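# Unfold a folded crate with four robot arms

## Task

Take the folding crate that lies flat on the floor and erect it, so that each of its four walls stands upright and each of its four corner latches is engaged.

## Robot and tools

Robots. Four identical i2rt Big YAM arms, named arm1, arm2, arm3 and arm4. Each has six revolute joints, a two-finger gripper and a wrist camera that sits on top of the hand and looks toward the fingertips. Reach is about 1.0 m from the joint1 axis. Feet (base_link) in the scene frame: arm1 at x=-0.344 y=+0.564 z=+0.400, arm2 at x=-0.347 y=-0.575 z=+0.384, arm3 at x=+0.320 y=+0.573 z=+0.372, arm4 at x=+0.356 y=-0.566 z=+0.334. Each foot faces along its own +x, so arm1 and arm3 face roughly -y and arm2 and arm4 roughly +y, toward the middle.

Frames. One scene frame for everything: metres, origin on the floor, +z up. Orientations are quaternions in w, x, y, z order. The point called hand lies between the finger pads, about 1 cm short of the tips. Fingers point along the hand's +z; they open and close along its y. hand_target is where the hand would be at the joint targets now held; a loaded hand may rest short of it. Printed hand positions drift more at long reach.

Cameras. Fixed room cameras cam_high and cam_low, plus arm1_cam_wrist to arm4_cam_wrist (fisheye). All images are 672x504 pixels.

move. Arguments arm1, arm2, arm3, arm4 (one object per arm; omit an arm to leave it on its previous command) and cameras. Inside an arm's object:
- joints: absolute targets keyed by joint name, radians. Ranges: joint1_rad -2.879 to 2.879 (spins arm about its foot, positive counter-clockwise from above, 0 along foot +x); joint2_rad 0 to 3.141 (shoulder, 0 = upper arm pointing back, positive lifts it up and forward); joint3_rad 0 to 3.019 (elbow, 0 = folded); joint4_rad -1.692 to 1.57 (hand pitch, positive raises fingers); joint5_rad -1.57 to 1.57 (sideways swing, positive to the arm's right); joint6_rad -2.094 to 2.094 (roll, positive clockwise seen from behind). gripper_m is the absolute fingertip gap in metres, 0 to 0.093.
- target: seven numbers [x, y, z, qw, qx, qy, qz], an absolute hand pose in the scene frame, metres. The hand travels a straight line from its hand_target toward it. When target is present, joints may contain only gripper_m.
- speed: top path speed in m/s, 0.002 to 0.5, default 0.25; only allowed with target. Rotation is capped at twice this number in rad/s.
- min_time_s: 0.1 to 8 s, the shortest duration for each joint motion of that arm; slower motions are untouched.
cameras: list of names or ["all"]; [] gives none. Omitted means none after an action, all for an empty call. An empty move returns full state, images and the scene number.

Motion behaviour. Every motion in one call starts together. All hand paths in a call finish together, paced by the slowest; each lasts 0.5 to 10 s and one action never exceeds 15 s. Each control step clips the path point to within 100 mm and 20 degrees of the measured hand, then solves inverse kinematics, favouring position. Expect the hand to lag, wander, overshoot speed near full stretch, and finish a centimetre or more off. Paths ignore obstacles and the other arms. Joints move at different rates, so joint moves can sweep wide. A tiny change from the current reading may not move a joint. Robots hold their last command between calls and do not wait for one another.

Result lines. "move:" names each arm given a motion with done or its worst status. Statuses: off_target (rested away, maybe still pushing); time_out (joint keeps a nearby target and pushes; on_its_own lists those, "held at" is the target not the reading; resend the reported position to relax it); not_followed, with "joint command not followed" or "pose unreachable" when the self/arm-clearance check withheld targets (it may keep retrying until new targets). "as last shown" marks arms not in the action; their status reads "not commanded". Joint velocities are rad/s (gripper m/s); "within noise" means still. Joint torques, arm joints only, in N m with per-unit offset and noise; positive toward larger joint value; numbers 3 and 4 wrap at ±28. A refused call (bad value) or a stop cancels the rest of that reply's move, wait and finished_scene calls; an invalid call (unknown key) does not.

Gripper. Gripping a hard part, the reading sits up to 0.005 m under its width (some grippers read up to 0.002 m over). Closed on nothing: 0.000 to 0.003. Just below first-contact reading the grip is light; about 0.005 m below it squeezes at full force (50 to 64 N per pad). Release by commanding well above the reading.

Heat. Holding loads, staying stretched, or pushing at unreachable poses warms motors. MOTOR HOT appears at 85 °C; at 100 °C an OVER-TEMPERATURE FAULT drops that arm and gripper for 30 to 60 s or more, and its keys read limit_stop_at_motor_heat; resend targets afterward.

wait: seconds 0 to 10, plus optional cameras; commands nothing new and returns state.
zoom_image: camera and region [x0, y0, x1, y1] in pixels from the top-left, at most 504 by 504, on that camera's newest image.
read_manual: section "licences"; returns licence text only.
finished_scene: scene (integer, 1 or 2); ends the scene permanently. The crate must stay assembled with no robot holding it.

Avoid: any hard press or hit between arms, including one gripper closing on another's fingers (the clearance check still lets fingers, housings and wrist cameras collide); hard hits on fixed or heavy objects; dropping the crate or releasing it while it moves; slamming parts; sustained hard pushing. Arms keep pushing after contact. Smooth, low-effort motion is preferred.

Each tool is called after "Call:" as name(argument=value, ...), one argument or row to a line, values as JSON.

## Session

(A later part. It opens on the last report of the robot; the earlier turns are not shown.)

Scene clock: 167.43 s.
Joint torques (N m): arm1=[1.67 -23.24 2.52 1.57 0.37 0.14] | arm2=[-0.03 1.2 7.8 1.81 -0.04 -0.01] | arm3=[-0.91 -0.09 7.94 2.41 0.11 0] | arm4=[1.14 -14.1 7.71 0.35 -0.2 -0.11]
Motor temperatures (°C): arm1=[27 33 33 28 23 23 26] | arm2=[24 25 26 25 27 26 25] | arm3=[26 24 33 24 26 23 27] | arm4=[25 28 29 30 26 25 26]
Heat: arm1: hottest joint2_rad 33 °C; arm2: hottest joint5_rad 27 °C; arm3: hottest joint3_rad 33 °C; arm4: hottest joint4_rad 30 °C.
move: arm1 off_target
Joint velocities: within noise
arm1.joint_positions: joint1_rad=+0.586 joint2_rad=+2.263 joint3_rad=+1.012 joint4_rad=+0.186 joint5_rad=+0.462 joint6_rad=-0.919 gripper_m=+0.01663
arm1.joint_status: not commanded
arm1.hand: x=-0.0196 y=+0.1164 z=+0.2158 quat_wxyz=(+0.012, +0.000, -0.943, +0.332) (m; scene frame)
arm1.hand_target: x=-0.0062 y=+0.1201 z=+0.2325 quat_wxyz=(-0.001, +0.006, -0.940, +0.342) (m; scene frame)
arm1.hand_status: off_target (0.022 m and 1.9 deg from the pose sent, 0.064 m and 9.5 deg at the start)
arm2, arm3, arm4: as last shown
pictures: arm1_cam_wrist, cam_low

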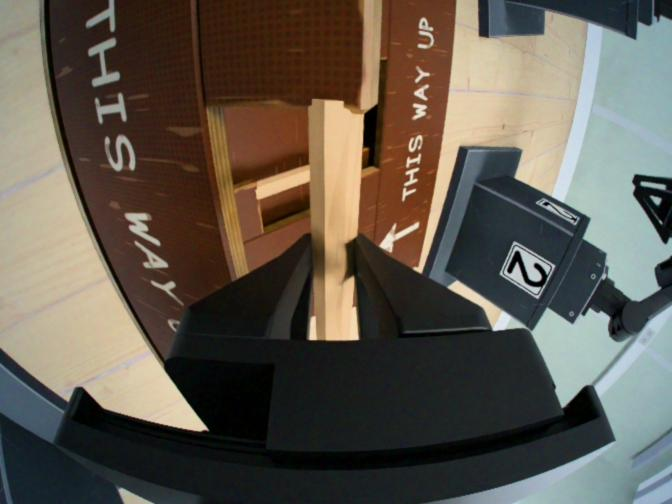

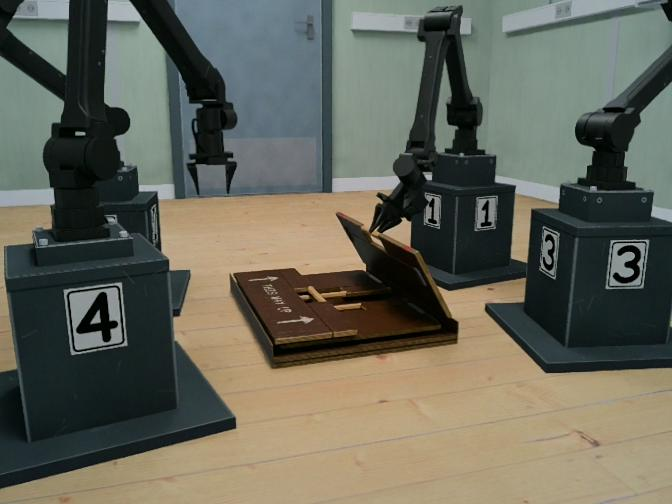

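Call:
move(
  arm1={"target": [-0.006, 0.168, 0.2505, 0.0, 0.005, -0.9135, 0.4067], "speed": 0.12},
)

Call:
move(
  arm1={"target": [-0.006, 0.206, 0.257, 0.0, 0.005, -0.8910, 0.4540], "speed": 0.1},
  cameras=["arm1_cam_wrist", "cam_low", "cam_high"],
)

Call:
zoom_image(
  camera="cam_low",
  region=[220, 170, 470, 380],
)

Scene clock: 170.57 s.
Joint torques (N m): arm1=[2.67 -21.89 1.46 1.94 0.31 0.18] | arm2=[-0.09 1.2 7.8 1.83 -0.04 -0.01] | arm3=[-1.03 0.56 7.65 2.39 0.1 -0.01] | arm4=[1.14 -14.1 7.71 0.35 -0.2 -0.11]
Motor temperatures (°C): arm1=[27 33 33 28 23 23 26] | arm2=[24 25 26 25 27 26 25] | arm3=[26 24 33 24 26 23 27] | arm4=[25 28 29 30 26 25 26]
Heat: arm1: hottest joint2_rad 33 °C; arm2: hottest joint5_rad 27 °C; arm3: hottest joint3_rad 33 °C; arm4: hottest joint4_rad 30 °C.
move: arm1 off_target
Joint velocities: within noise
arm1.joint_positions: joint1_rad=+0.688 joint2_rad=+2.229 joint3_rad=+0.877 joint4_rad=+0.360 joint5_rad=+0.614 joint6_rad=-0.880 gripper_m=+0.01660
arm1.joint_status: not commanded
arm1.hand: x=-0.0203 y=+0.1592 z=+0.2351 quat_wxyz=(+0.016, -0.002, -0.916, +0.400) (m; scene frame)
arm1.hand_target: x=-0.0059 y=+0.1672 z=+0.2500 quat_wxyz=(+0.000, +0.006, -0.914, +0.407) (m; scene frame)
arm1.hand_status: off_target (0.023 m and 2.2 deg from the pose sent, 0.064 m and 9.3 deg at the start)
arm2, arm3, arm4: as last shown
pictures: none

Scene clock: 171.70 s.
Joint torques (N m): arm1=[2.32 -20.54 1.07 2.26 0.62 0.18] | arm2=[-0.03 1.26 7.82 1.83 -0.03 -0.01] | arm3=[-0.38 -0.21 7.82 2.4 0.13 0.01] | arm4=[1.14 -14.1 7.71 0.35 -0.21 -0.11]
Motor temperatures (°C): arm1=[27 33 33 28 23 23 26] | arm2=[24 25 26 25 27 26 25] | arm3=[26 24 33 24 26 23 27] | arm4=[25 28 29 30 26 25 26]
Heat: arm1: hottest joint2_rad 33 °C; arm2: hottest joint5_rad 27 °C; arm3: hottest joint3_rad 33 °C; arm4: hottest joint4_rad 30 °C.
move: arm1 off_target
Joint velocities: within noise
arm1.joint_positions: joint1_rad=+0.781 joint2_rad=+2.229 joint3_rad=+0.793 joint4_rad=+0.475 joint5_rad=+0.735 joint6_rad=-0.842 gripper_m=+0.01662
arm1.joint_status: not commanded
arm1.hand: x=-0.0210 y=+0.1970 z=+0.2437 quat_wxyz=(+0.019, -0.001, -0.895, +0.445) (m; scene frame)
arm1.hand_target: x=-0.0062 y=+0.2045 z=+0.2569 quat_wxyz=(+0.001, +0.005, -0.891, +0.454) (m; scene frame)
arm1.hand_status: off_target (0.022 m and 2.6 deg from the pose sent, 0.054 m and 7.1 deg at the start)
arm2, arm3, arm4: as last shown
pictures: arm1_cam_wrist, cam_high, cam_low

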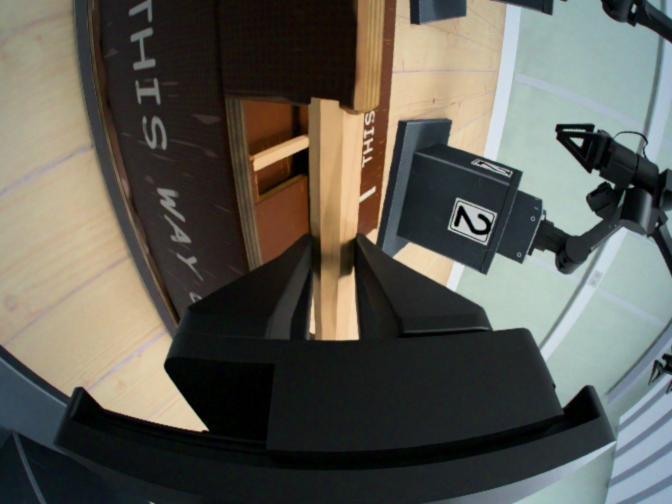

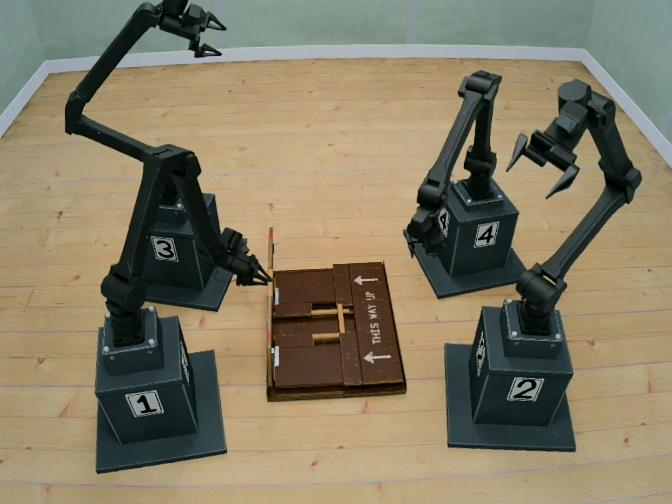

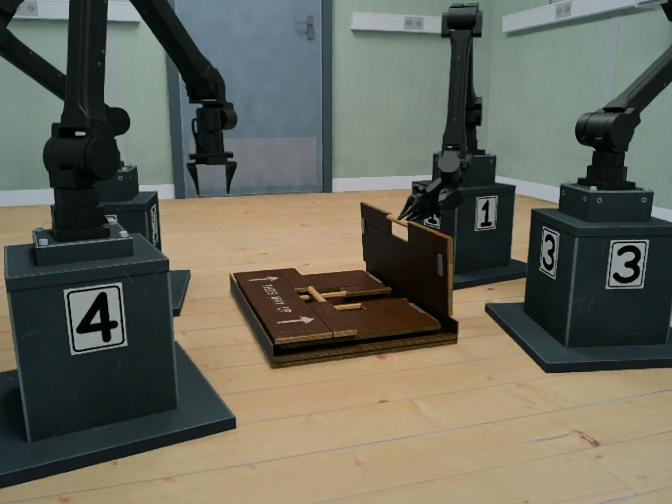

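Scaled by 2.016 from the camera's 672x504 image, which has a finer 960x720 frame.

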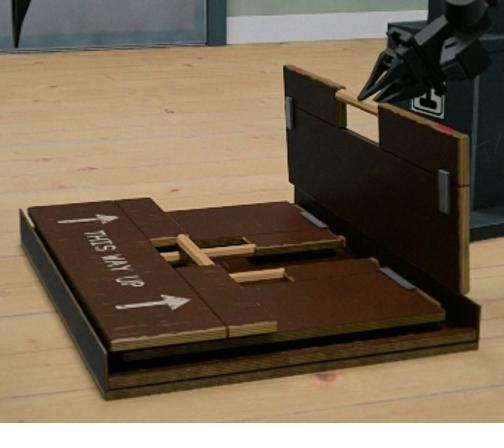

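Call:
move(
  arm1={"target": [-0.006, 0.222, 0.258, 0.0, 0.005, -0.8829, 0.4695], "speed": 0.06},
  cameras=["cam_low", "cam_high"],
)

Call:
zoom_image(
  camera="cam_low",
  region=[340, 180, 480, 360],
)

Call:
zoom_image(
  camera="cam_high",
  region=[240, 210, 420, 420],
)

Scene clock: 174.93 s.
Joint torques (N m): arm1=[3.49 -19.84 0.36 2.55 0.96 0.23] | arm2=[-0.15 1.26 7.82 1.81 -0.04 -0.01] | arm3=[-0.26 0.26 7.92 2.29 0.14 -0.01] | arm4=[1.14 -14.1 7.72 0.34 -0.2 -0.11]
Motor temperatures (°C): arm1=[27 33 33 28 23 23 26] | arm2=[24 25 26 25 27 26 25] | arm3=[26 24 33 24 26 23 27] | arm4=[25 28 29 30 26 25 26]
Heat: arm1: hottest joint2_rad 33 °C; arm2: hottest joint5_rad 27 °C; arm3: hottest joint3_rad 33 °C; arm4: hottest joint4_rad 30 °C.
move: arm1 off_target
Joint velocities: within noise
arm1.joint_positions: joint1_rad=+0.815 joint2_rad=+2.235 joint3_rad=+0.770 joint4_rad=+0.508 joint5_rad=+0.777 joint6_rad=-0.820 gripper_m=+0.01663
arm1.joint_status: not commanded
arm1.hand: x=-0.0216 y=+0.2101 z=+0.2449 quat_wxyz=(+0.020, -0.002, -0.888, +0.459) (m; scene frame)
arm1.hand_target: x=-0.0067 y=+0.2217 z=+0.2574 quat_wxyz=(+0.000, +0.005, -0.883, +0.470) (m; scene frame)
arm1.hand_status: off_target (0.024 m and 2.8 deg from the pose sent, 0.032 m and 3.9 deg at the start)
arm2, arm3, arm4: as last shown
pictures: cam_high, cam_low

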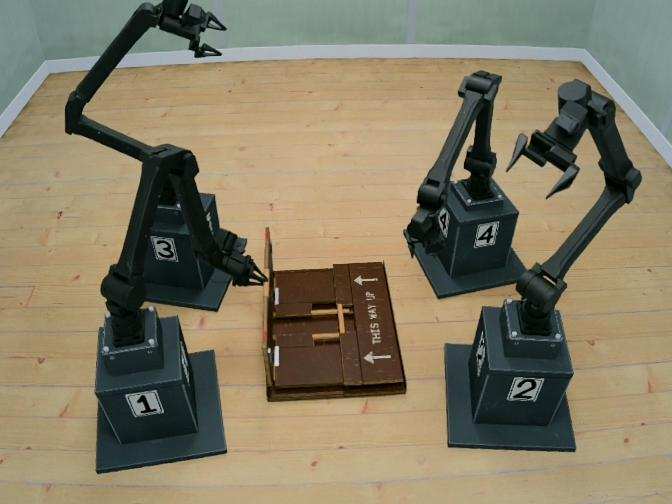

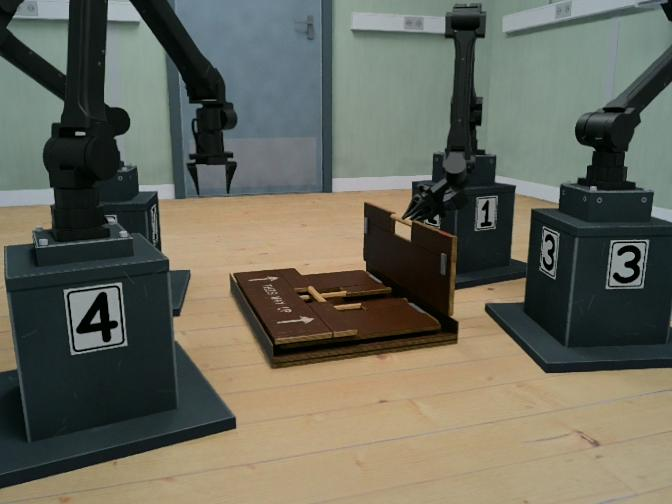

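Scaled by 2.800 from the camera's 672x504 image, which has a finer 960x720 frame.

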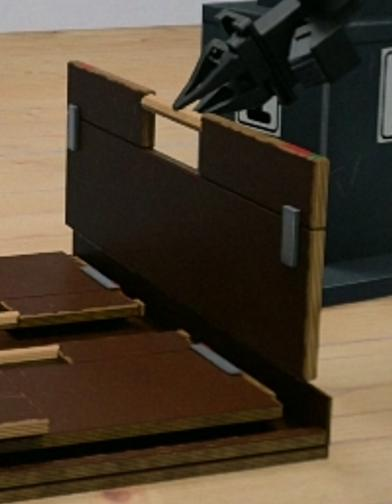

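Scaled by 2.400 from the camera's 672x504 image, which has a finer 960x720 frame.

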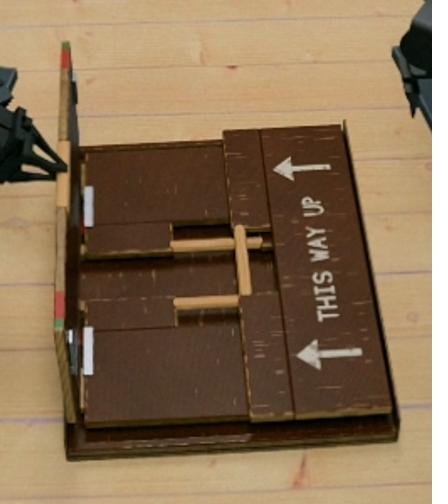

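Call:
move(
  arm4={"target": [-0.022, -0.040, 0.16, 0.0, 1.0, 0.004, 0.0], "speed": 0.2, "joints": {"gripper_m": 0.048}},
  cameras=["arm4_cam_wrist", "cam_low"],
)

Call:
zoom_image(
  camera="arm4_cam_wrist",
  region=[130, 0, 540, 310],
)

Scene clock: 181.63 s.
Joint torques (N m): arm1=[2.96 -19.9 0.58 2.43 0.96 0.15] | arm2=[-0.03 1.32 7.8 1.84 -0.04 -0.01] | arm3=[-0.85 0.5 7.73 2.41 0.12 0] | arm4=[1.61 -20.89 10.86 -0.54 -0.24 -0.11]
Motor temperatures (°C): arm1=[27 32 32 28 23 23 26] | arm2=[24 25 26 25 27 26 25] | arm3=[26 24 33 24 26 23 27] | arm4=[25 28 29 30 26 25 26]
Heat: arm1: hottest joint2_rad 32 °C; arm2: hottest joint5_rad 27 °C; arm3: hottest joint3_rad 33 °C; arm4: hottest joint4_rad 30 °C.
move: arm4 off_target
Joint velocities: within noise
arm1, arm2, arm3: as last shown
arm1.hand_target: x=-0.0067 y=+0.2217 z=+0.2574 quat_wxyz=(+0.000, +0.005, -0.883, +0.469) (m; scene frame)
arm4.joint_positions: joint1_rad=+0.421 joint2_rad=+2.415 joint3_rad=+1.695 joint4_rad=-0.853 joint5_rad=-0.004 joint6_rad=-0.938 gripper_m=+0.04807
arm4.joint_status: all done
arm4.hand: x=-0.0185 y=-0.0516 z=+0.1658 quat_wxyz=(+0.002, +1.000, -0.002, -0.001) (m; scene frame)
arm4.hand_target: x=-0.0247 y=-0.0456 z=+0.1589 quat_wxyz=(+0.003, +1.000, +0.008, -0.002) (m; scene frame)
arm4.hand_status: off_target (0.013 m and 0.8 deg from the pose sent, 0.321 m and 0.7 deg at the start)
pictures: arm4_cam_wrist, cam_low

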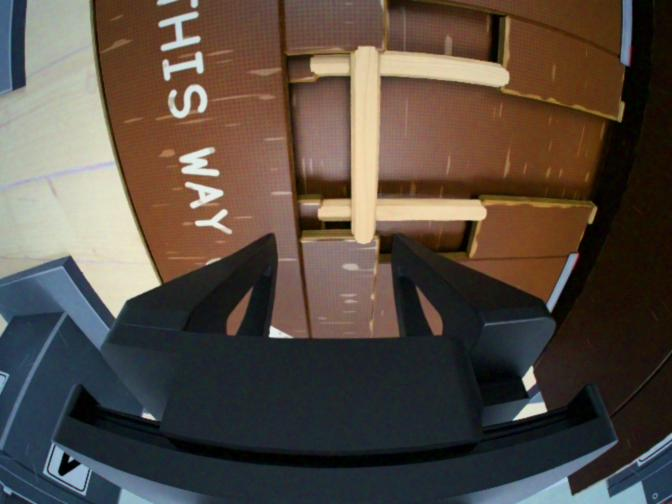

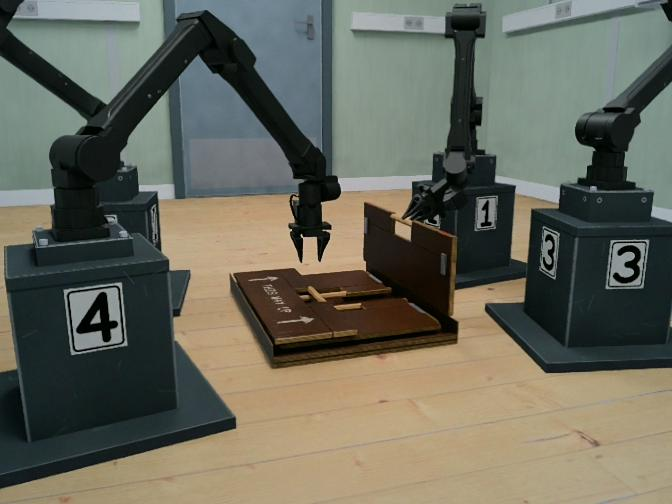

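Scaled by 1.229 from the camera's 672x504 image, which has a finer 960x720 frame.

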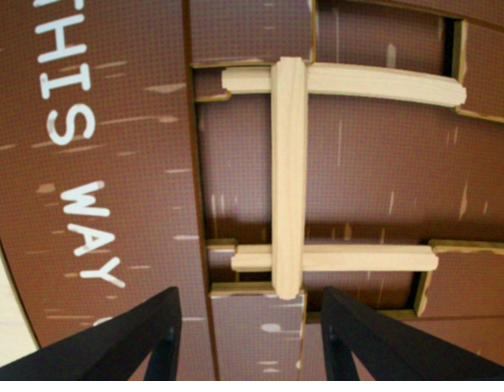

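Call:
move(
  arm4={"target": [-0.026, -0.024, 0.075, 0.0, 1.0, 0.004, 0.0], "speed": 0.12},
  cameras=["arm4_cam_wrist", "cam_low"],
)

Call:
zoom_image(
  camera="cam_low",
  region=[230, 220, 390, 340],
)

Scene clock: 187.83 s.
Joint torques (N m): arm1=[3.43 -20.31 0.36 2.56 0.97 0.17] | arm2=[-0.03 1.26 7.8 1.83 -0.04 -0.01] | arm3=[-0.44 0.09 7.8 2.43 0.1 0.01] | arm4=[1.14 -22.18 10.28 0.08 -0.09 -0.11]
Motor temperatures (°C): arm1=[27 32 32 28 23 23 26] | arm2=[24 25 26 25 27 26 25] | arm3=[26 24 33 24 26 23 27] | arm4=[25 29 30 30 26 25 26]
Heat: arm1: hottest joint2_rad 32 °C; arm2: hottest joint5_rad 27 °C; arm3: hottest joint3_rad 33 °C; arm4: hottest joint3_rad 30 °C.
move: arm4 off_target
Joint velocities: within noise
arm1, arm2, arm3: as last shown
arm4.joint_positions: joint1_rad=+0.407 joint2_rad=+2.611 joint3_rad=+1.836 joint4_rad=-0.810 joint5_rad=-0.001 joint6_rad=-0.946 gripper_m=+0.04807
arm4.joint_status: not commanded
arm4.hand: x=-0.0198 y=-0.0335 z=+0.0824 quat_wxyz=(+0.006, +1.000, -0.005, +0.004) (m; scene frame)
arm4.hand_target: x=-0.0207 y=-0.0228 z=+0.0743 quat_wxyz=(+0.000, +1.000, +0.000, +0.001) (m; scene frame)
arm4.hand_status: off_target (0.014 m and 1.4 deg from the pose sent, 0.095 m and 0.8 deg at the start)
pictures: arm4_cam_wrist, cam_low

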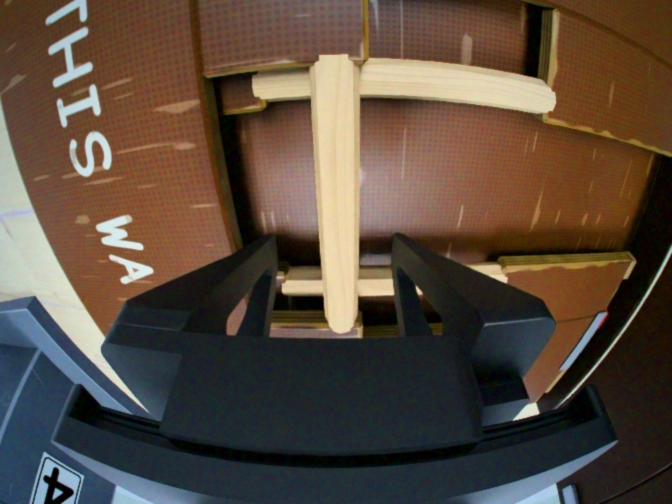

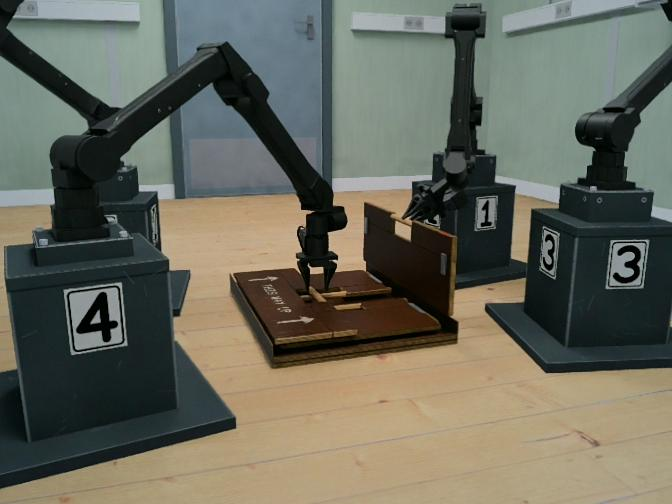

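Scaled by 3.150 from the camera's 672x504 image, which has a finer 960x720 frame.

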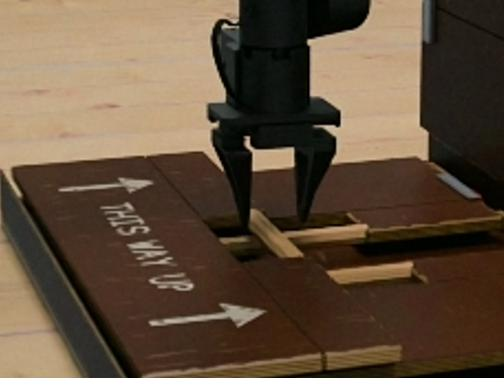

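Call:
move(
  arm4={"target": [-0.022, -0.021, 0.048, 0.0, 1.0, 0.002, 0.0], "speed": 0.08},
  cameras=["arm4_cam_wrist", "cam_low"],
)

Call:
zoom_image(
  camera="cam_low",
  region=[230, 220, 390, 340],
)

Scene clock: 191.30 s.
Joint torques (N m): arm1=[3.14 -19.9 0.51 2.59 0.99 0.18] | arm2=[-0.09 1.26 7.82 1.81 -0.04 -0.01] | arm3=[-0.03 -0.15 7.73 2.29 0.1 0.03] | arm4=[1.14 -22.01 10.17 0.18 -0.11 -0.11]
Motor temperatures (°C): arm1=[27 32 31 28 24 23 26] | arm2=[24 25 26 25 27 26 25] | arm3=[26 24 33 24 26 23 27] | arm4=[25 29 30 30 26 25 26]
Heat: arm1: hottest joint2_rad 32 °C; arm2: hottest joint5_rad 27 °C; arm3: hottest joint3_rad 33 °C; arm4: hottest joint3_rad 30 °C.
move: arm4 off_target
Joint velocities: within noise
arm1: as last shown
arm2.joint_positions: joint1_rad=+0.742 joint2_rad=+0.634 joint3_rad=+1.438 joint4_rad=-1.211 joint5_rad=-0.133 joint6_rad=-0.320 gripper_m=+0.09396
arm2.joint_status: not commanded
arm2.hand: x=-0.5071 y=-0.3840 z=+0.9710 quat_wxyz=(-0.284, +0.802, -0.229, -0.472) (m; scene frame)
arm2.hand_target: x=-0.5054 y=-0.3866 z=+0.9838 quat_wxyz=(-0.292, +0.795, -0.226, -0.481) (m; scene frame)
arm2.hand_status: not commanded
arm3.joint_positions: joint1_rad=+0.368 joint2_rad=+0.623 joint3_rad=+1.401 joint4_rad=-1.238 joint5_rad=-0.070 joint6_rad=+0.635 gripper_m=+0.09396
arm3.joint_status: not commanded
arm3.hand: x=+0.3681 y=+0.3300 z=+0.9365 quat_wxyz=(-0.499, -0.717, -0.455, +0.173) (m; scene frame)
arm3.hand_target: x=+0.3677 y=+0.3328 z=+0.9460 quat_wxyz=(-0.508, -0.712, -0.452, +0.176) (m; scene frame)
arm3.hand_status: not commanded
arm4.joint_positions: joint1_rad=+0.407 joint2_rad=+2.667 joint3_rad=+1.873 joint4_rad=-0.790 joint5_rad=-0.001 joint6_rad=-0.949 gripper_m=+0.04807
arm4.joint_status: not commanded
arm4.hand: x=-0.0211 y=-0.0317 z=+0.0573 quat_wxyz=(+0.006, +1.000, -0.004, +0.003) (m; scene frame)
arm4.hand_target: x=-0.0221 y=-0.0210 z=+0.0490 quat_wxyz=(-0.001, +1.000, +0.002, -0.001) (m; scene frame)
arm4.hand_status: off_target (0.014 m and 1.0 deg from the pose sent, 0.037 m and 1.2 deg at the start)
pictures: arm4_cam_wrist, cam_low

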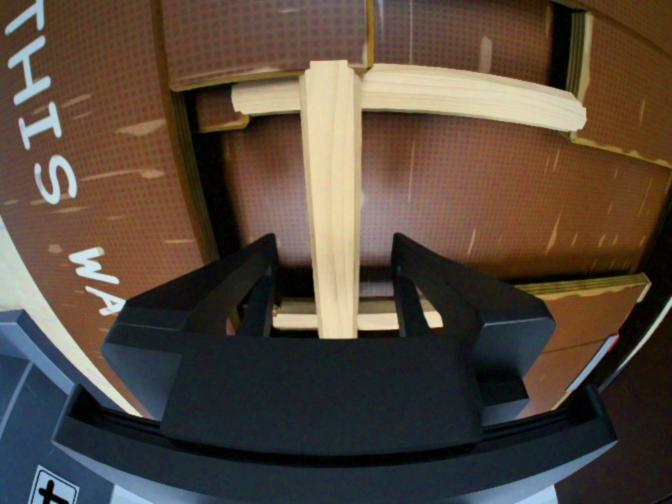

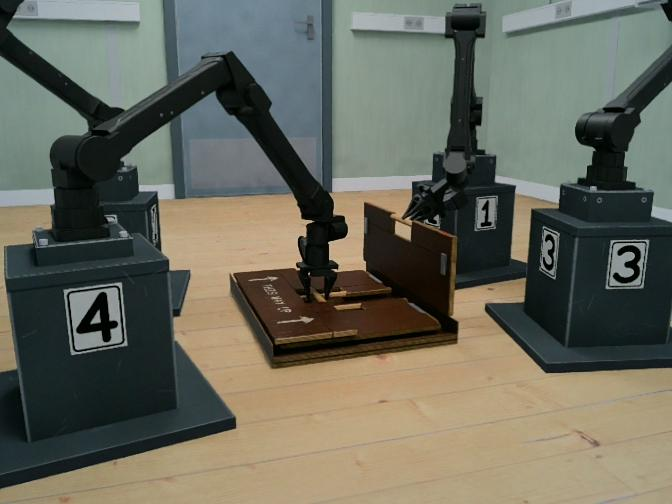

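Scaled by 3.150 from the camera's 672x504 image, which has a finer 960x720 frame.

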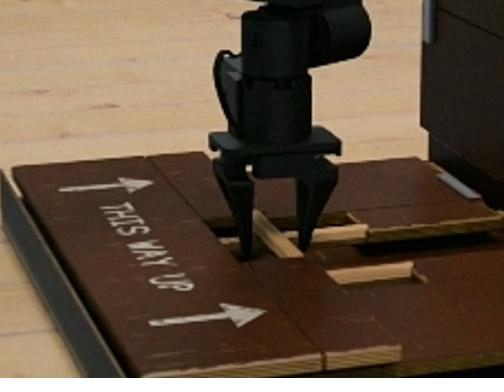

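Call:
move(
  arm4={"target": [-0.022, -0.021, 0.042, 0.0, 1.0, 0.002, 0.0], "speed": 0.05},
)

Call:
move(
  arm4={"joints": {"gripper_m": 0.012}},
  cameras=["arm4_cam_wrist"],
)

Scene clock: 193.43 s.
Joint torques (N m): arm1=[2.9 -19.31 0.46 2.51 0.99 0.17] | arm2=[-0.09 1.26 7.8 1.83 -0.04 -0.01] | arm3=[-0.44 0.38 7.9 2.37 0.11 -0.01] | arm4=[1.14 -21.6 10.32 0.25 -0.11 -0.11]
Motor temperatures (°C): arm1=[27 32 31 28 24 23 26] | arm2=[24 25 26 25 27 26 25] | arm3=[26 24 33 24 26 23 27] | arm4=[25 29 30 30 26 25 26]
Heat: arm1: hottest joint2_rad 32 °C; arm2: hottest joint5_rad 27 °C; arm3: hottest joint3_rad 33 °C; arm4: hottest joint3_rad 30 °C.
move: arm4 off_target
Joint velocities: within noise
arm1, arm2, arm3: as last shown
arm4.joint_positions: joint1_rad=+0.407 joint2_rad=+2.676 joint3_rad=+1.877 joint4_rad=-0.789 joint5_rad=-0.001 joint6_rad=-0.950 gripper_m=+0.04807
arm4.joint_status: not commanded
arm4.hand: x=-0.0205 y=-0.0326 z=+0.0527 quat_wxyz=(+0.007, +1.000, -0.003, +0.004) (m; scene frame)
arm4.hand_target: x=-0.0211 y=-0.0223 z=+0.0418 quat_wxyz=(+0.001, +1.000, +0.002, +0.000) (m; scene frame)
arm4.hand_status: off_target (0.016 m and 1.1 deg from the pose sent, 0.019 m and 1.0 deg at the start)
pictures: none

Scene clock: 194.13 s.
Joint torques (N m): arm1=[2.61 -19.43 0.49 2.55 0.91 0.16] | arm2=[-0.03 1.26 7.8 1.81 -0.04 -0.01] | arm3=[-0.73 -0.03 7.77 2.29 0.13 -0.02] | arm4=[1.14 -21.71 10.25 0.2 -0.17 -0.02]
Motor temperatures (°C): arm1=[27 32 31 28 24 23 26] | arm2=[24 25 26 25 27 26 25] | arm3=[26 24 33 24 26 23 27] | arm4=[25 29 30 30 26 25 26]
Heat: arm1: hottest joint2_rad 32 °C; arm2: hottest joint5_rad 27 °C; arm3: hottest joint3_rad 33 °C; arm4: hottest joint3_rad 30 °C.
move: arm4 off_target
Joint velocities: within noise
arm1, arm2, arm3: as last shown
arm4.joint_positions: joint1_rad=+0.407 joint2_rad=+2.676 joint3_rad=+1.879 joint4_rad=-0.787 joint5_rad=+0.000 joint6_rad=-0.967 gripper_m=+0.01708
arm4.joint_status: gripper_m off_target (ended at +0.01711, target +0.01200)
arm4.hand: x=-0.0210 y=-0.0314 z=+0.0531 quat_wxyz=(+0.005, +1.000, +0.005, +0.004) (m; scene frame)
arm4.hand_target: x=-0.0216 y=-0.0221 z=+0.0421 quat_wxyz=(+0.000, +1.000, +0.007, +0.000) (m; scene frame)
arm4.hand_status: not commanded
pictures: arm4_cam_wrist

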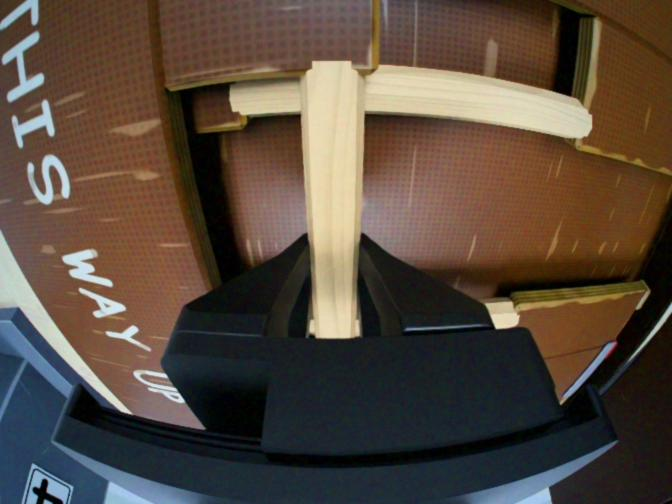

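Call:
move(
  arm4={"target": [-0.0216, -0.030, 0.102, -0.1045, 0.9945, 0.003, 0.0], "speed": 0.12},
)

Call:
move(
  arm4={"target": [-0.0216, -0.050, 0.152, -0.1908, 0.9816, 0.003, 0.0], "speed": 0.12},
)

Scene clock: 199.20 s.
Joint torques (N m): arm1=[3.19 -19.78 0.53 2.69 0.95 0.18] | arm2=[-0.15 1.2 7.8 1.84 -0.03 -0.01] | arm3=[-0.09 0.26 7.75 2.51 0.13 0.01] | arm4=[2.37 -25.29 5.7 0.31 0.09 0.29]
Motor temperatures (°C): arm1=[27 32 31 28 24 23 26] | arm2=[24 25 26 25 27 26 25] | arm3=[26 24 33 24 26 23 27] | arm4=[25 29 30 30 26 25 27]
Heat: arm1: hottest joint2_rad 32 °C; arm2: hottest joint5_rad 27 °C; arm3: hottest joint3_rad 33 °C; arm4: hottest joint3_rad 30 °C.
move: arm4 off_target
Joint velocities: within noise
arm1, arm2, arm3: as last shown
arm4.joint_positions: joint1_rad=+0.438 joint2_rad=+2.530 joint3_rad=+1.653 joint4_rad=-0.540 joint5_rad=+0.114 joint6_rad=-0.947 gripper_m=+0.01707
arm4.joint_status: not commanded
arm4.hand: x=-0.0207 y=-0.0324 z=+0.0891 quat_wxyz=(-0.095, +0.995, +0.006, +0.000) (m; scene frame)
arm4.hand_target: x=-0.0257 y=-0.0329 z=+0.1012 quat_wxyz=(-0.102, +0.995, +0.002, -0.003) (m; scene frame)
arm4.hand_status: off_target (0.013 m and 1.1 deg from the pose sent, 0.049 m and 12.6 deg at the start)
pictures: none

Scene clock: 200.63 s.
Joint torques (N m): arm1=[3.25 -20.13 0.49 2.77 0.95 0.2] | arm2=[-0.09 1.26 7.8 1.83 -0.04 -0.01] | arm3=[-0.62 0.09 7.9 2.35 0.1 0.01] | arm4=[2.32 -24.94 5.07 -0.14 -0.02 0.25]
Motor temperatures (°C): arm1=[27 32 31 28 24 23 26] | arm2=[24 25 26 25 27 26 25] | arm3=[26 24 33 24 26 23 27] | arm4=[25 29 30 30 26 25 27]
Heat: arm1: hottest joint2_rad 32 °C; arm2: hottest joint5_rad 27 °C; arm3: hottest joint3_rad 33 °C; arm4: hottest joint3_rad 30 °C.
move: arm4 off_target
Joint velocities: within noise
arm1, arm2, arm3: as last shown
arm4.joint_positions: joint1_rad=+0.485 joint2_rad=+2.386 joint3_rad=+1.445 joint4_rad=-0.324 joint5_rad=+0.247 joint6_rad=-0.929 gripper_m=+0.01708
arm4.joint_status: not commanded
arm4.hand: x=-0.0210 y=-0.0448 z=+0.1350 quat_wxyz=(-0.194, +0.981, +0.006, +0.002) (m; scene frame)
arm4.hand_target: x=-0.0245 y=-0.0481 z=+0.1524 quat_wxyz=(-0.196, +0.981, +0.004, -0.001) (m; scene frame)
arm4.hand_status: off_target (0.018 m and 0.6 deg from the pose sent, 0.065 m and 11.0 deg at the start)
pictures: none

Call:
move(
  arm4={"target": [-0.0245, -0.090, 0.206, -0.2924, 0.9563, 0.004, 0.0], "speed": 0.13},
)

Call:
move(
  arm4={"target": [-0.0245, -0.130, 0.236, -0.3584, 0.9336, 0.004, 0.0], "speed": 0.13},
)

Call:
move(
  arm4={"target": [-0.0245, -0.177, 0.252, -0.4147, 0.9100, 0.004, 0.0], "speed": 0.12},
  cameras=["arm4_cam_wrist", "cam_low"],
)

Scene clock: 204.27 s.
Joint torques (N m): arm1=[2.96 -19.6 0.49 2.36 0.96 0.17] | arm2=[-0.15 1.26 7.8 1.81 -0.04 -0.01] | arm3=[-0.62 -0.21 7.79 2.45 0.14 -0.02] | arm4=[2.37 -21.89 4.85 0.53 0.28 0.3]
Motor temperatures (°C): arm1=[27 31 31 28 24 23 26] | arm2=[24 25 26 25 27 26 25] | arm3=[26 24 33 24 26 23 27] | arm4=[25 29 30 30 26 25 27]
Heat: arm1: hottest joint2_rad 31 °C; arm2: hottest joint5_rad 27 °C; arm3: hottest joint3_rad 33 °C; arm4: hottest joint3_rad 30 °C.
move: arm4 off_target
Joint velocities: within noise
arm1.joint_positions: joint1_rad=+0.815 joint2_rad=+2.235 joint3_rad=+0.770 joint4_rad=+0.508 joint5_rad=+0.777 joint6_rad=-0.820 gripper_m=+0.01663
arm1.joint_status: not commanded
arm1.hand: x=-0.0216 y=+0.2101 z=+0.2449 quat_wxyz=(+0.020, -0.002, -0.888, +0.459) (m; scene frame)
arm1.hand_target: x=-0.0067 y=+0.2217 z=+0.2574 quat_wxyz=(+0.000, +0.005, -0.883, +0.469) (m; scene frame)
arm1.hand_status: not commanded
arm2, arm3: as last shown
arm4.joint_positions: joint1_rad=+0.565 joint2_rad=+2.213 joint3_rad=+1.210 joint4_rad=-0.138 joint5_rad=+0.393 joint6_rad=-0.900 gripper_m=+0.01669
arm4.joint_status: not commanded
arm4.hand: x=-0.0193 y=-0.0852 z=+0.1923 quat_wxyz=(-0.283, +0.959, +0.007, +0.005) (m; scene frame)
arm4.hand_target: x=-0.0205 y=-0.0895 z=+0.2042 quat_wxyz=(-0.287, +0.958, +0.003, +0.002) (m; scene frame)
arm4.hand_status: off_target (0.015 m and 1.3 deg from the pose sent, 0.084 m and 11.6 deg at the start)
pictures: none

Scene clock: 205.47 s.
Joint torques (N m): arm1=[2.84 -19.66 0.34 2.61 0.95 0.19] | arm2=[-0.09 1.26 7.83 1.84 -0.03 -0.01] | arm3=[-0.44 0.38 7.86 2.4 0.15 0.03] | arm4=[2.73 -20.48 4.68 0.98 0.42 0.26]
Motor temperatures (°C): arm1=[27 31 31 28 24 23 26] | arm2=[24 25 27 25 27 26 25] | arm3=[26 24 33 24 26 23 27] | arm4=[25 29 30 30 26 25 27]
Heat: arm1: hottest joint2_rad 31 °C; arm2: hottest joint3_rad 27 °C; arm3: hottest joint3_rad 33 °C; arm4: hottest joint3_rad 30 °C.
move: arm4 off_target
Joint velocities: within noise
arm1, arm2, arm3: as last shown
arm4.joint_positions: joint1_rad=+0.646 joint2_rad=+2.124 joint3_rad=+1.058 joint4_rad=+0.006 joint5_rad=+0.528 joint6_rad=-0.866 gripper_m=+0.01637
arm4.joint_status: not commanded
arm4.hand: x=-0.0182 y=-0.1233 z=+0.2217 quat_wxyz=(-0.351, +0.936, +0.004, +0.008) (m; scene frame)
arm4.hand_target: x=-0.0224 y=-0.1268 z=+0.2357 quat_wxyz=(-0.359, +0.933, +0.001, +0.001) (m; scene frame)
arm4.hand_status: off_target (0.017 m and 1.3 deg from the pose sent, 0.063 m and 9.1 deg at the start)
pictures: none

Scene clock: 206.60 s.
Joint torques (N m): arm1=[3.96 -19.78 0.39 2.55 0.94 0.2] | arm2=[-0.09 1.26 7.83 1.83 -0.03 -0.01] | arm3=[-0.56 0.32 7.8 2.41 0.14 0] | arm4=[3.43 -19.31 3.88 0.92 0.23 0.28]
Motor temperatures (°C): arm1=[27 31 31 28 24 23 26] | arm2=[24 25 27 25 27 26 25] | arm3=[26 24 33 24 26 23 27] | arm4=[25 29 30 30 26 25 27]
Heat: arm1: hottest joint2_rad 31 °C; arm2: hottest joint3_rad 27 °C; arm3: hottest joint3_rad 33 °C; arm4: hottest joint3_rad 30 °C.
move: arm4 off_target
Joint velocities: within noise
arm1, arm2, arm3: as last shown
arm4.joint_positions: joint1_rad=+0.744 joint2_rad=+2.073 joint3_rad=+0.935 joint4_rad=+0.130 joint5_rad=+0.672 joint6_rad=-0.825 gripper_m=+0.01636
arm4.joint_status: not commanded
arm4.hand: x=-0.0178 y=-0.1666 z=+0.2398 quat_wxyz=(-0.411, +0.911, +0.002, +0.012) (m; scene frame)
arm4.hand_target: x=-0.0250 y=-0.1759 z=+0.2524 quat_wxyz=(-0.416, +0.910, +0.005, +0.000) (m; scene frame)
arm4.hand_status: off_target (0.017 m and 1.5 deg from the pose sent, 0.062 m and 7.9 deg at the start)
pictures: arm4_cam_wrist, cam_low

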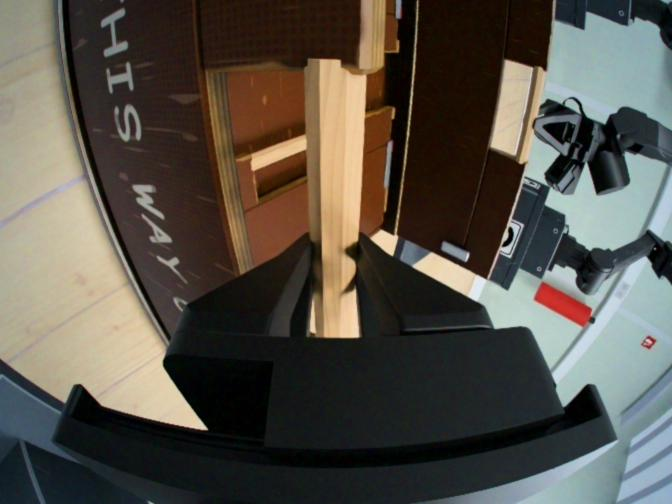

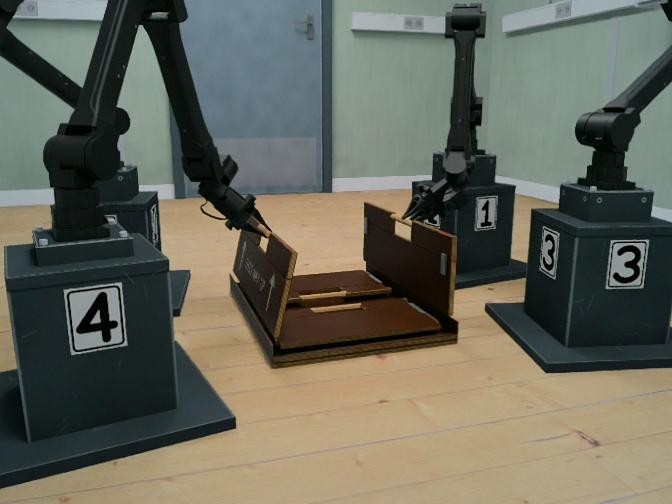

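Call:
move(
  arm4={"target": [-0.0255, -0.218, 0.256, -0.4617, 0.8870, 0.004, 0.0], "speed": 0.1},
  arm2={"joints": {"joint1_rad": -0.307, "joint2_rad": 2.29, "joint3_rad": 1.669, "joint4_rad": -0.943, "joint5_rad": 0.0, "joint6_rad": -0.444, "gripper_m": 0.048}, "min_time_s": 3.5},
  cameras=["arm4_cam_wrist", "arm2_cam_wrist", "cam_low", "cam_high"],
)

Call:
zoom_image(
  camera="cam_low",
  region=[220, 180, 470, 380],
)

Call:
zoom_image(
  camera="arm2_cam_wrist",
  region=[130, 0, 634, 310],
)

Scene clock: 218.30 s.
Joint torques (N m): arm1=[2.67 -19.66 0.39 2.56 0.96 0.19] | arm2=[0.56 -24 8.34 0.61 0.04 -0.15] | arm3=[-0.62 -0.09 7.92 2.44 0.13 0.01] | arm4=[3.96 -18.08 3.25 1.03 0.15 0.31]
Motor temperatures (°C): arm1=[27 31 30 28 24 23 26] | arm2=[24 25 27 25 27 26 25] | arm3=[26 24 33 24 26 23 27] | arm4=[25 29 29 30 26 25 27]
Heat: arm1: hottest joint2_rad 31 °C; arm2: hottest joint3_rad 27 °C; arm3: hottest joint3_rad 33 °C; arm4: hottest joint4_rad 30 °C.
move: arm2 done; arm4 off_target
Joint velocities: within noise
arm1: as last shown
arm2.joint_positions: joint1_rad=-0.307 joint2_rad=+2.312 joint3_rad=+1.633 joint4_rad=-0.953 joint5_rad=-0.002 joint6_rad=-0.426 gripper_m=+0.04813
arm2.joint_status: all done
arm2.hand: x=-0.0851 y=-0.0245 z=+0.2609 quat_wxyz=(+0.029, +0.701, -0.713, +0.010) (m; scene frame)
arm2.hand_target: x=-0.0795 y=-0.0013 z=+0.2785 quat_wxyz=(+0.001, +0.707, -0.707, +0.000) (m; scene frame)
arm2.hand_status: not commanded
arm3.joint_positions: joint1_rad=+0.368 joint2_rad=+0.623 joint3_rad=+1.401 joint4_rad=-1.238 joint5_rad=-0.070 joint6_rad=+0.635 gripper_m=+0.09396
arm3.joint_status: not commanded
arm3.hand: x=+0.3681 y=+0.3300 z=+0.9365 quat_wxyz=(-0.499, -0.717, -0.455, +0.173) (m; scene frame)
arm3.hand_target: x=+0.3677 y=+0.3328 z=+0.9460 quat_wxyz=(-0.508, -0.712, -0.452, +0.176) (m; scene frame)
arm3.hand_status: not commanded
arm4.joint_positions: joint1_rad=+0.838 joint2_rad=+2.068 joint3_rad=+0.854 joint4_rad=+0.232 joint5_rad=+0.806 joint6_rad=-0.780 gripper_m=+0.01638
arm4.joint_status: not commanded
arm4.hand: x=-0.0166 y=-0.2049 z=+0.2454 quat_wxyz=(-0.460, +0.888, -0.001, +0.016) (m; scene frame)
arm4.hand_target: x=-0.0252 y=-0.2168 z=+0.2554 quat_wxyz=(-0.462, +0.887, +0.005, +0.001) (m; scene frame)
arm4.hand_status: off_target (0.019 m and 1.9 deg from the pose sent, 0.054 m and 6.6 deg at the start)
pictures: arm2_cam_wrist, arm4_cam_wrist, cam_high, cam_low

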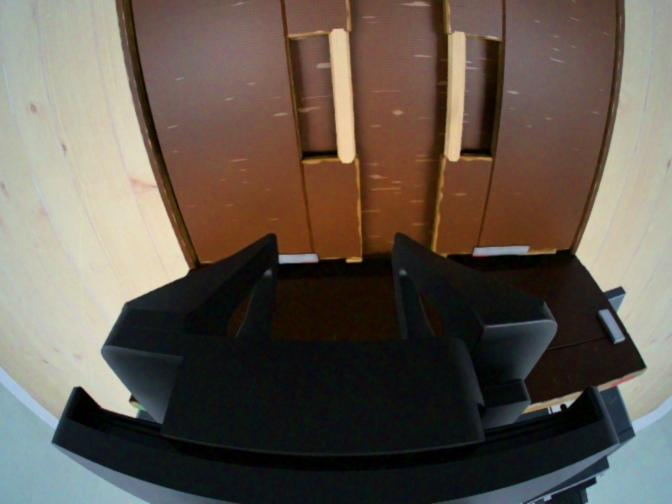

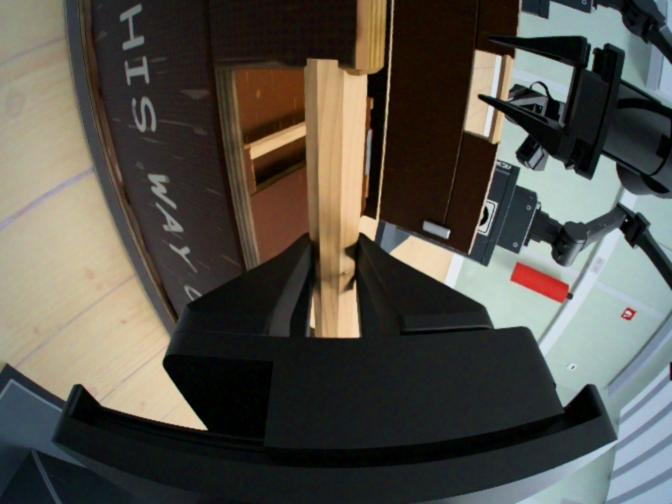

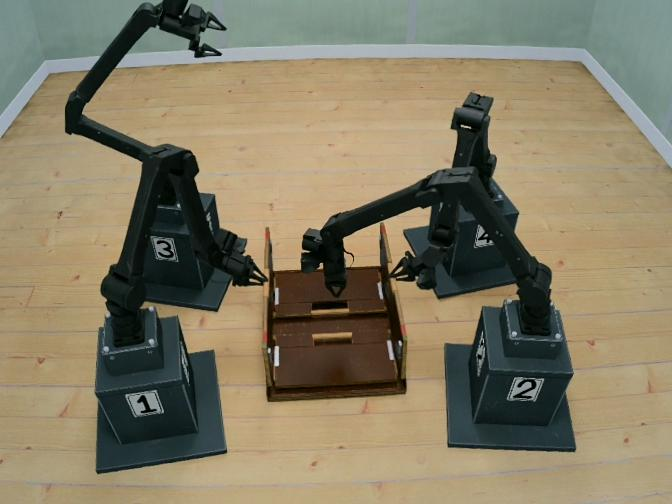

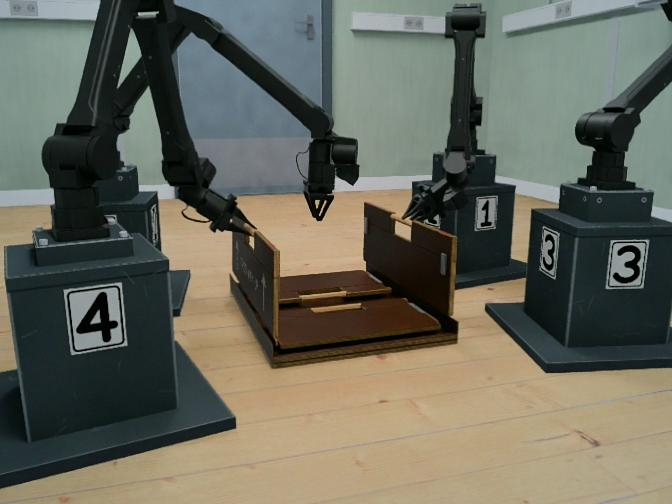

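Scaled by 2.016 from the camera's 672x504 image, which has a finer 960x720 frame.

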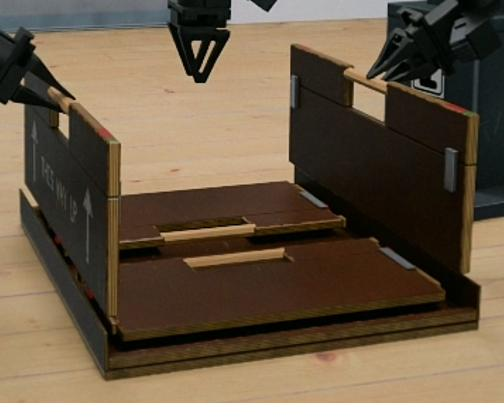

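Scaled by 1.000.

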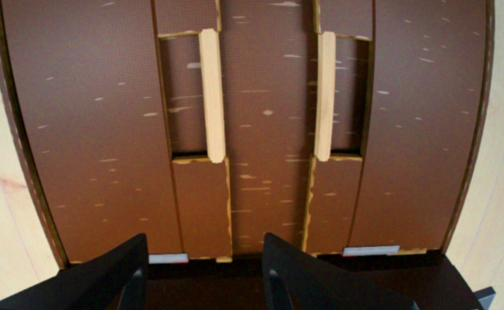

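Call:
move(
  arm4={"target": [-0.0270, -0.229, 0.257, -0.4695, 0.8829, 0.004, 0.0], "speed": 0.06},
  arm2={"target": [-0.077, 0.0125, 0.135, 0.0, 0.7177, -0.6964, 0.0], "speed": 0.15},
  cameras=["arm2_cam_wrist", "cam_low"],
)

Call:
zoom_image(
  camera="cam_low",
  region=[220, 180, 470, 380],
)

Call:
zoom_image(
  camera="arm2_cam_wrist",
  region=[130, 0, 540, 310],
)

Scene clock: 229.90 s.
Joint torques (N m): arm1=[2.55 -20.01 0.57 2.51 0.97 0.19] | arm2=[0.67 -24.06 7.39 0.66 0.04 -0.13] | arm3=[-0.38 0.21 7.92 2.35 0.13 0.01] | arm4=[4.54 -18.02 3.02 1.03 0.25 0.31]
Motor temperatures (°C): arm1=[27 31 30 27 24 23 26] | arm2=[24 25 28 25 27 26 25] | arm3=[26 24 33 24 26 23 27] | arm4=[25 29 29 30 26 25 28]
Heat: arm1: hottest joint2_rad 31 °C; arm2: hottest joint3_rad 28 °C; arm3: hottest joint3_rad 33 °C; arm4: hottest joint4_rad 30 °C.
move: arm2 off_target; arm4 off_target
Joint velocities: within noise
arm1, arm3: as last shown
arm2.joint_positions: joint1_rad=-0.304 joint2_rad=+2.578 joint3_rad=+1.748 joint4_rad=-0.781 joint5_rad=-0.002 joint6_rad=-0.450 gripper_m=+0.04813
arm2.joint_status: not commanded
arm2.hand: x=-0.0797 y=-0.0087 z=+0.1304 quat_wxyz=(+0.019, +0.711, -0.703, +0.006) (m; scene frame)
arm2.hand_target: x=-0.0764 y=+0.0102 z=+0.1355 quat_wxyz=(+0.000, +0.717, -0.697, +0.000) (m; scene frame)
arm2.hand_status: off_target (0.022 m and 2.6 deg from the pose sent, 0.131 m and 4.4 deg at the start)
arm4.joint_positions: joint1_rad=+0.858 joint2_rad=+2.068 joint3_rad=+0.843 joint4_rad=+0.235 joint5_rad=+0.830 joint6_rad=-0.762 gripper_m=+0.01638
arm4.joint_status: not commanded
arm4.hand: x=-0.0163 y=-0.2131 z=+0.2458 quat_wxyz=(-0.466, +0.884, -0.002, +0.018) (m; scene frame)
arm4.hand_target: x=-0.0267 y=-0.2280 z=+0.2563 quat_wxyz=(-0.469, +0.883, +0.006, +0.001) (m; scene frame)
arm4.hand_status: off_target (0.022 m and 2.2 deg from the pose sent, 0.029 m and 2.3 deg at the start)
pictures: arm2_cam_wrist, cam_low

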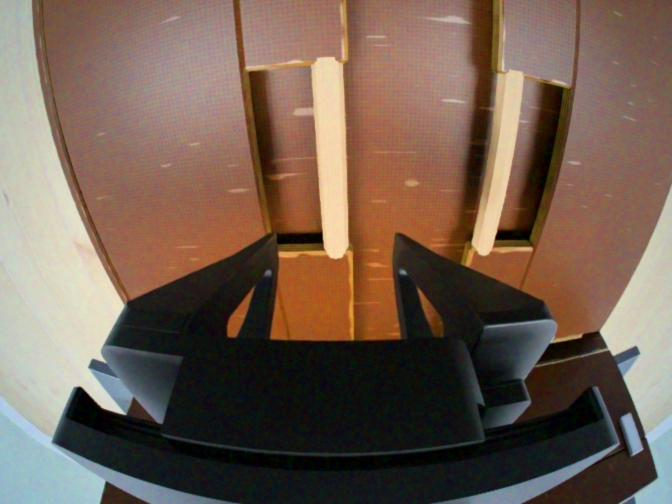

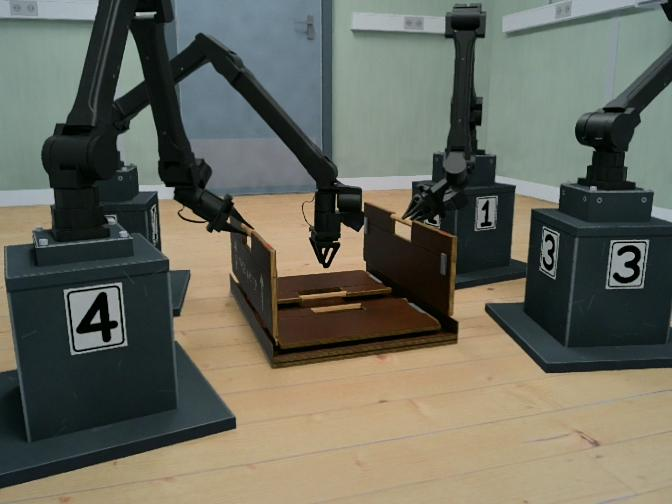

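Scaled by 2.016 from the camera's 672x504 image, which has a finer 960x720 frame.

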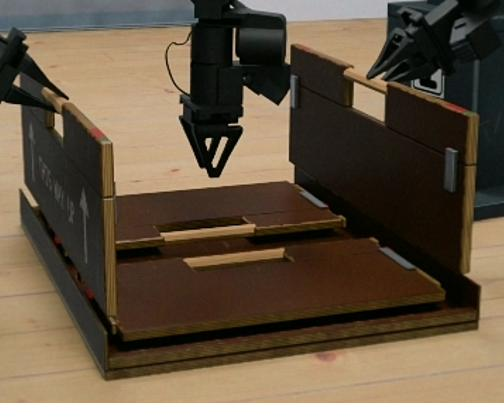

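Scaled by 1.229 from the camera's 672x504 image, which has a finer 960x720 frame.

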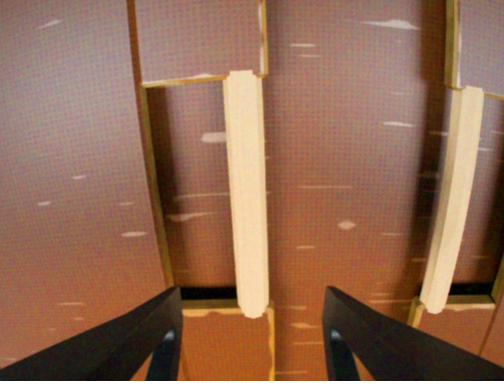

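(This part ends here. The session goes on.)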